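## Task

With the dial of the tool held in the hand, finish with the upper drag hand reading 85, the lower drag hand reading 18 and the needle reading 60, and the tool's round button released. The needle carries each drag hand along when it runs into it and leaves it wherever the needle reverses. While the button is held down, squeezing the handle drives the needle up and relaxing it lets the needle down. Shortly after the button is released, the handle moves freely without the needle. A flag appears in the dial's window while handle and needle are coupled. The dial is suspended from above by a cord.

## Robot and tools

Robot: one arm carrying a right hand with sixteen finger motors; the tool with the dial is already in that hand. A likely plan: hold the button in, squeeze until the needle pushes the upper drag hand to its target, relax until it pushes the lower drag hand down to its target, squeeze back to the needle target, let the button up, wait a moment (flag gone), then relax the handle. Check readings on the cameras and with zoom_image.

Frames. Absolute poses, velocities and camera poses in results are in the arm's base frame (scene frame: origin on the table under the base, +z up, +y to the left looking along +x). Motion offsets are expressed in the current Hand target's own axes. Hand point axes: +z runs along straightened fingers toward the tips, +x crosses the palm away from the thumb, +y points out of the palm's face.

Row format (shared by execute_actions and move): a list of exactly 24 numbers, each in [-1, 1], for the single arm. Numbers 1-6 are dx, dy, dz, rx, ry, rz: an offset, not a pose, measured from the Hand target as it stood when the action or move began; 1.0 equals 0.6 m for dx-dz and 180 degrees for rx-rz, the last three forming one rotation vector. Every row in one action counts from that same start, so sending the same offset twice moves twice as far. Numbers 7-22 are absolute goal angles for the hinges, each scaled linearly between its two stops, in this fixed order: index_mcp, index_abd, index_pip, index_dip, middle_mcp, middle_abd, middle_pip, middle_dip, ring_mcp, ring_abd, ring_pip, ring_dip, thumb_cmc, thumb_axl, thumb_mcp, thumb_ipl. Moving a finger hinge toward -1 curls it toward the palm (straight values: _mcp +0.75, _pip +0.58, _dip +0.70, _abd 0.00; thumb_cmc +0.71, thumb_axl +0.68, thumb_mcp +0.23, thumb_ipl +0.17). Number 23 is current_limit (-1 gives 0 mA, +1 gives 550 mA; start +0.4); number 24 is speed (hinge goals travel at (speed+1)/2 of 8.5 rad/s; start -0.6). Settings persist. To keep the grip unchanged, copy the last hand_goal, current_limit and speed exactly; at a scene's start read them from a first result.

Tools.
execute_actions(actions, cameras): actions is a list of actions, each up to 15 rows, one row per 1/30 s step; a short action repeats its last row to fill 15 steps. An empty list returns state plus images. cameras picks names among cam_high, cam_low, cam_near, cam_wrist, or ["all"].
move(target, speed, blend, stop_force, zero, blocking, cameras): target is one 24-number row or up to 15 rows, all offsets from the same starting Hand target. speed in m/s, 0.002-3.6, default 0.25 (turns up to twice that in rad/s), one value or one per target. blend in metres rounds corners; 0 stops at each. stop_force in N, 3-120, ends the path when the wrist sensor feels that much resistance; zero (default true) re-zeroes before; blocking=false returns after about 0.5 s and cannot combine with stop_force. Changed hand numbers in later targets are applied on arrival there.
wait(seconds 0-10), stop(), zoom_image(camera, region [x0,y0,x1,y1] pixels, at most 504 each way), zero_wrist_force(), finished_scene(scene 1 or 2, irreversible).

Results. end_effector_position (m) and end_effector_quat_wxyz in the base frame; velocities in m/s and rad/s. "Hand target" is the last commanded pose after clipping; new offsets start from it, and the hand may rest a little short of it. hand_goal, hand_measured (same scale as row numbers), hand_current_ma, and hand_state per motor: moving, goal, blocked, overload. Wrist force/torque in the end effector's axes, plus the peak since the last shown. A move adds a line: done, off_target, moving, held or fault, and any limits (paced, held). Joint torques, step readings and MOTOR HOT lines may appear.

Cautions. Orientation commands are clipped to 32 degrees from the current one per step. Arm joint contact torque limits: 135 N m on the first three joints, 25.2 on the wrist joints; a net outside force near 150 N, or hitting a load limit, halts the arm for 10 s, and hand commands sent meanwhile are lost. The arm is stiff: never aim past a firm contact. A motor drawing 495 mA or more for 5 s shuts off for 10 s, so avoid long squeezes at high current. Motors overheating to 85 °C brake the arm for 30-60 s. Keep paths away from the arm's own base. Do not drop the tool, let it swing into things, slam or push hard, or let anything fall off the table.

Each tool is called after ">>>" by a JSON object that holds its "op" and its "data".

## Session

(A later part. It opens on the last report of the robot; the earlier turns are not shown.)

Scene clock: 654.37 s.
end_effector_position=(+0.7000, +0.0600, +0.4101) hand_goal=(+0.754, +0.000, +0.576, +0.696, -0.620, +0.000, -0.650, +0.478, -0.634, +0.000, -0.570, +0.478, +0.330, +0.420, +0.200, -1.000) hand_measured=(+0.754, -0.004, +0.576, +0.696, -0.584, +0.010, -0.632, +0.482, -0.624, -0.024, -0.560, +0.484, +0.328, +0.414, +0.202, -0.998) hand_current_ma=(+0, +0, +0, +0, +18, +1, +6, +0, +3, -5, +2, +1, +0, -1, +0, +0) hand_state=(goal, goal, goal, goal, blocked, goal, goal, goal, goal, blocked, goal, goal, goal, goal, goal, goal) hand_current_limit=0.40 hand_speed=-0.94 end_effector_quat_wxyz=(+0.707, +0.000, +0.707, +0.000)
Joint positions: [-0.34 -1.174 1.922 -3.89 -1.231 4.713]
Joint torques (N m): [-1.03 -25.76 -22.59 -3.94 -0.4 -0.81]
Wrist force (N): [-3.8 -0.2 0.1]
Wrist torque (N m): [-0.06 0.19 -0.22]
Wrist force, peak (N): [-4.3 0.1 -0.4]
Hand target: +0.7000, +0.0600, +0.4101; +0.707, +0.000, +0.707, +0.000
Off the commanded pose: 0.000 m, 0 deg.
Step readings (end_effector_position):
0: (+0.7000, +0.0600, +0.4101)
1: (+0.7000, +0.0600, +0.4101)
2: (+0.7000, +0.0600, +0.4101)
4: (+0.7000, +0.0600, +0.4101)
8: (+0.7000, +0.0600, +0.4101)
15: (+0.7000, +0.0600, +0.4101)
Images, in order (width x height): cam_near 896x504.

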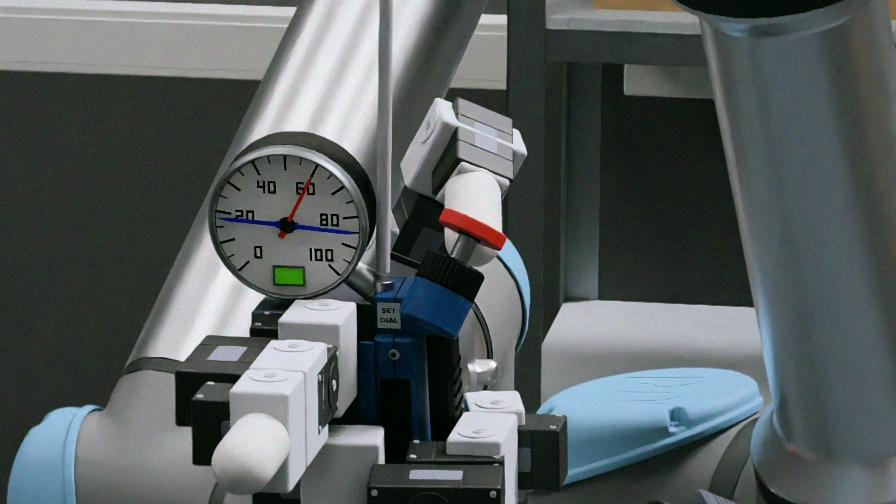

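>>> {"op": "execute_actions", "data": {"actions": []}}

>>> {"op": "zoom_image", "data": {"camera": "cam_near", "region": [235, 140, 335, 240]}}

>>> {"op": "zoom_image", "data": {"camera": "cam_near", "region": [200, 90, 560, 310]}}

>>> {"op": "zoom_image", "data": {"camera": "cam_wrist", "region": [540, 190, 780, 440]}}

Scene clock: 661.97 s.
end_effector_position=(+0.7000, +0.0600, +0.4101) hand_goal=(+0.754, +0.000, +0.576, +0.696, -0.620, +0.000, -0.650, +0.478, -0.634, +0.000, -0.570, +0.478, +0.330, +0.420, +0.200, -1.000) hand_measured=(+0.754, -0.004, +0.576, +0.696, -0.584, +0.010, -0.632, +0.482, -0.624, -0.024, -0.560, +0.484, +0.328, +0.414, +0.202, -0.998) hand_current_ma=(+0, +0, +0, +0, +18, +1, +6, +0, +3, -5, +2, +1, +0, -1, +0, +0) hand_state=(goal, goal, goal, goal, blocked, goal, goal, goal, goal, blocked, goal, goal, goal, goal, goal, goal) hand_current_limit=0.40 hand_speed=-0.94 end_effector_quat_wxyz=(+0.707, +0.000, +0.707, +0.000)
Joint positions: [-0.34 -1.174 1.922 -3.89 -1.231 4.713]
Joint velocities: within noise
Joint torques (N m): [0.53 -27.5 -23.07 -3.88 -0.8 -0.88]
Wrist force (N): [-3.9 0.1 0.1]
Wrist torque (N m): [-0.01 0.18 -0.21]
Wrist force, peak (N): [-4.2 0.3 -0.2]
Hand target: +0.7000, +0.0600, +0.4101; +0.707, +0.000, +0.707, +0.000
Off the commanded pose: 0.000 m, 0 deg.

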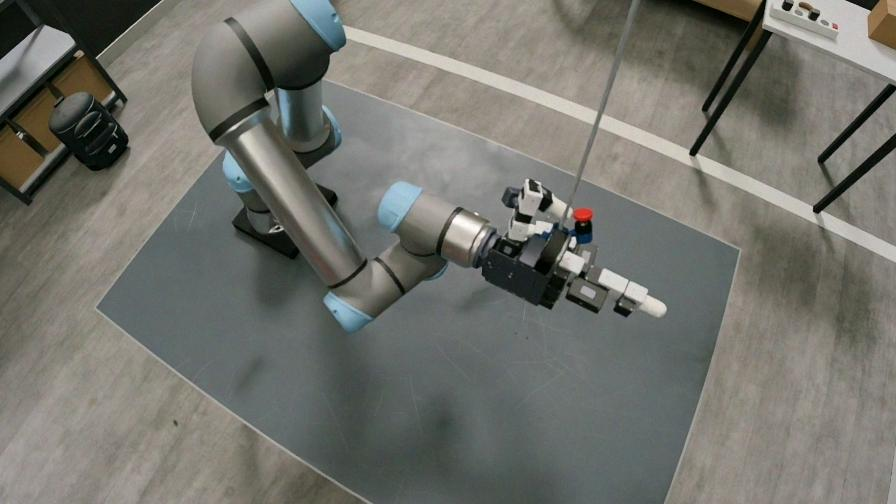

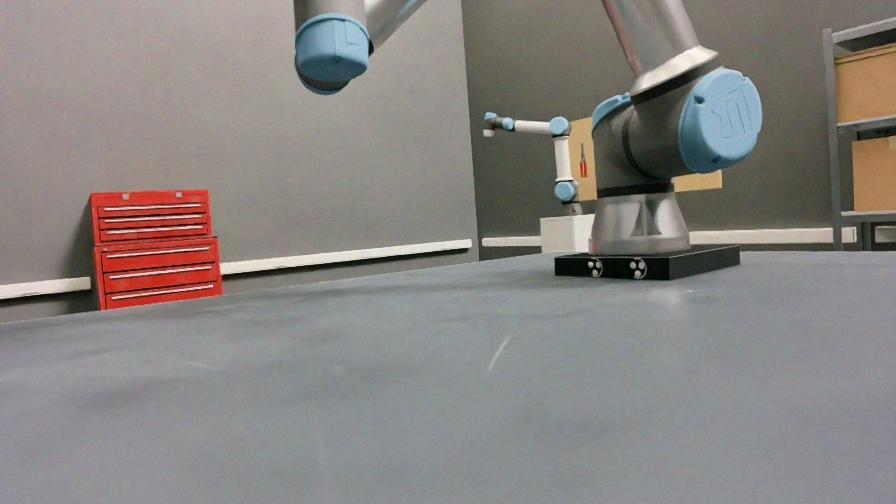

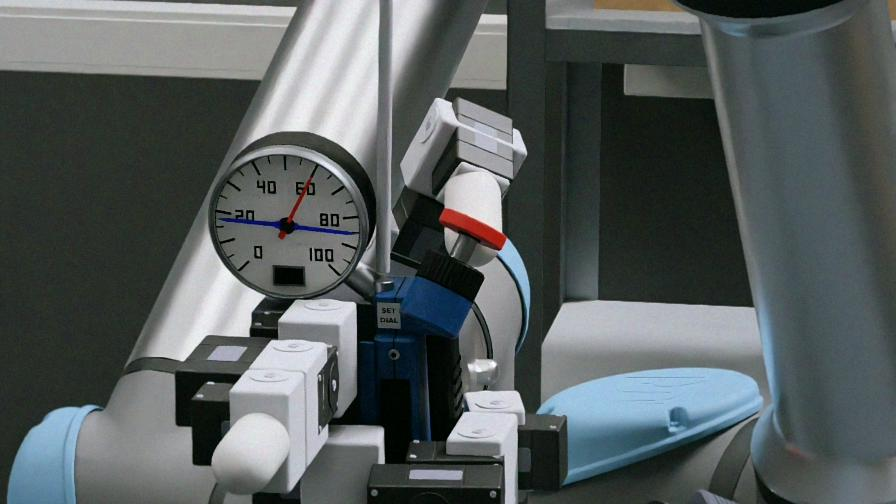

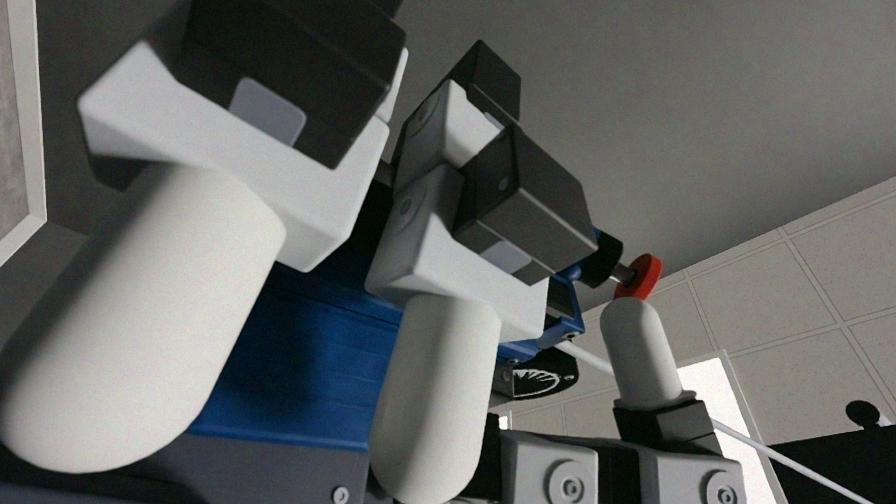

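Scaled by 5.040 from the camera's 896x504 image, which has a finer 1280x720 frame.

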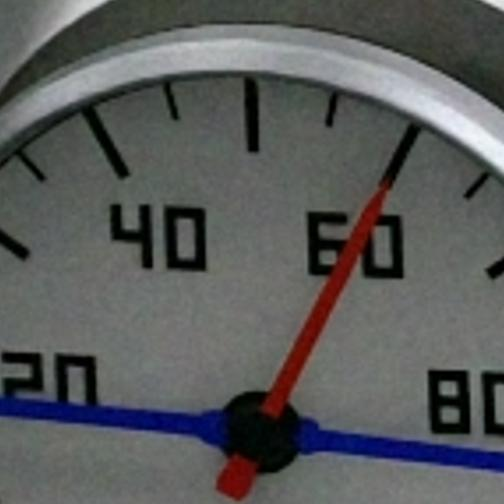

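Scaled by 1.400 from the camera's 896x504 image, which has a finer 1280x720 frame.

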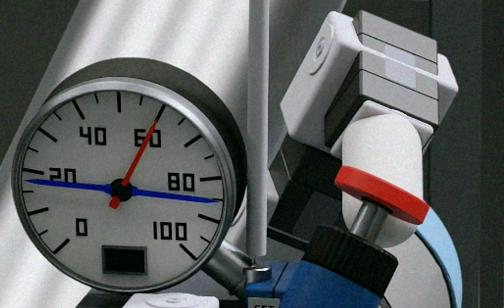

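Scaled by 2.016 from the camera's 896x504 image, which has a finer 1280x720 frame.

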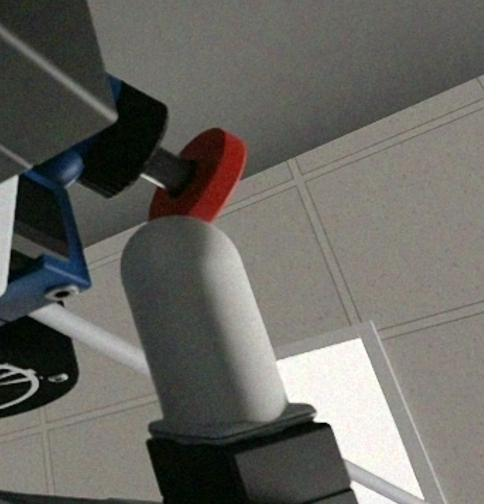

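>>> {"op": "zoom_image", "data": {"camera": "cam_near", "region": [200, 125, 380, 305]}}

Scaled by 2.800 from the camera's 896x504 image, which has a finer 1280x720 frame.

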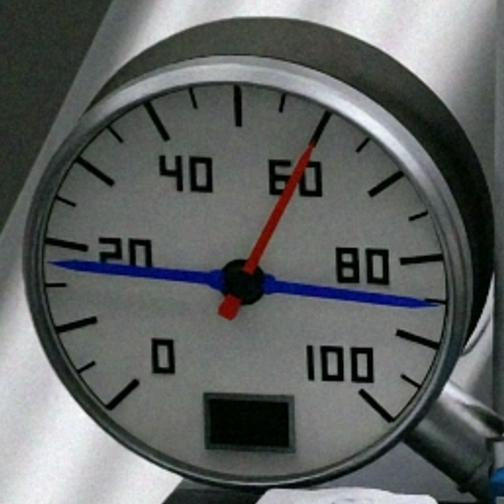

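>>> {"op": "finished_scene", "data": {"scene": 1}}

The scene is finished: the task was done.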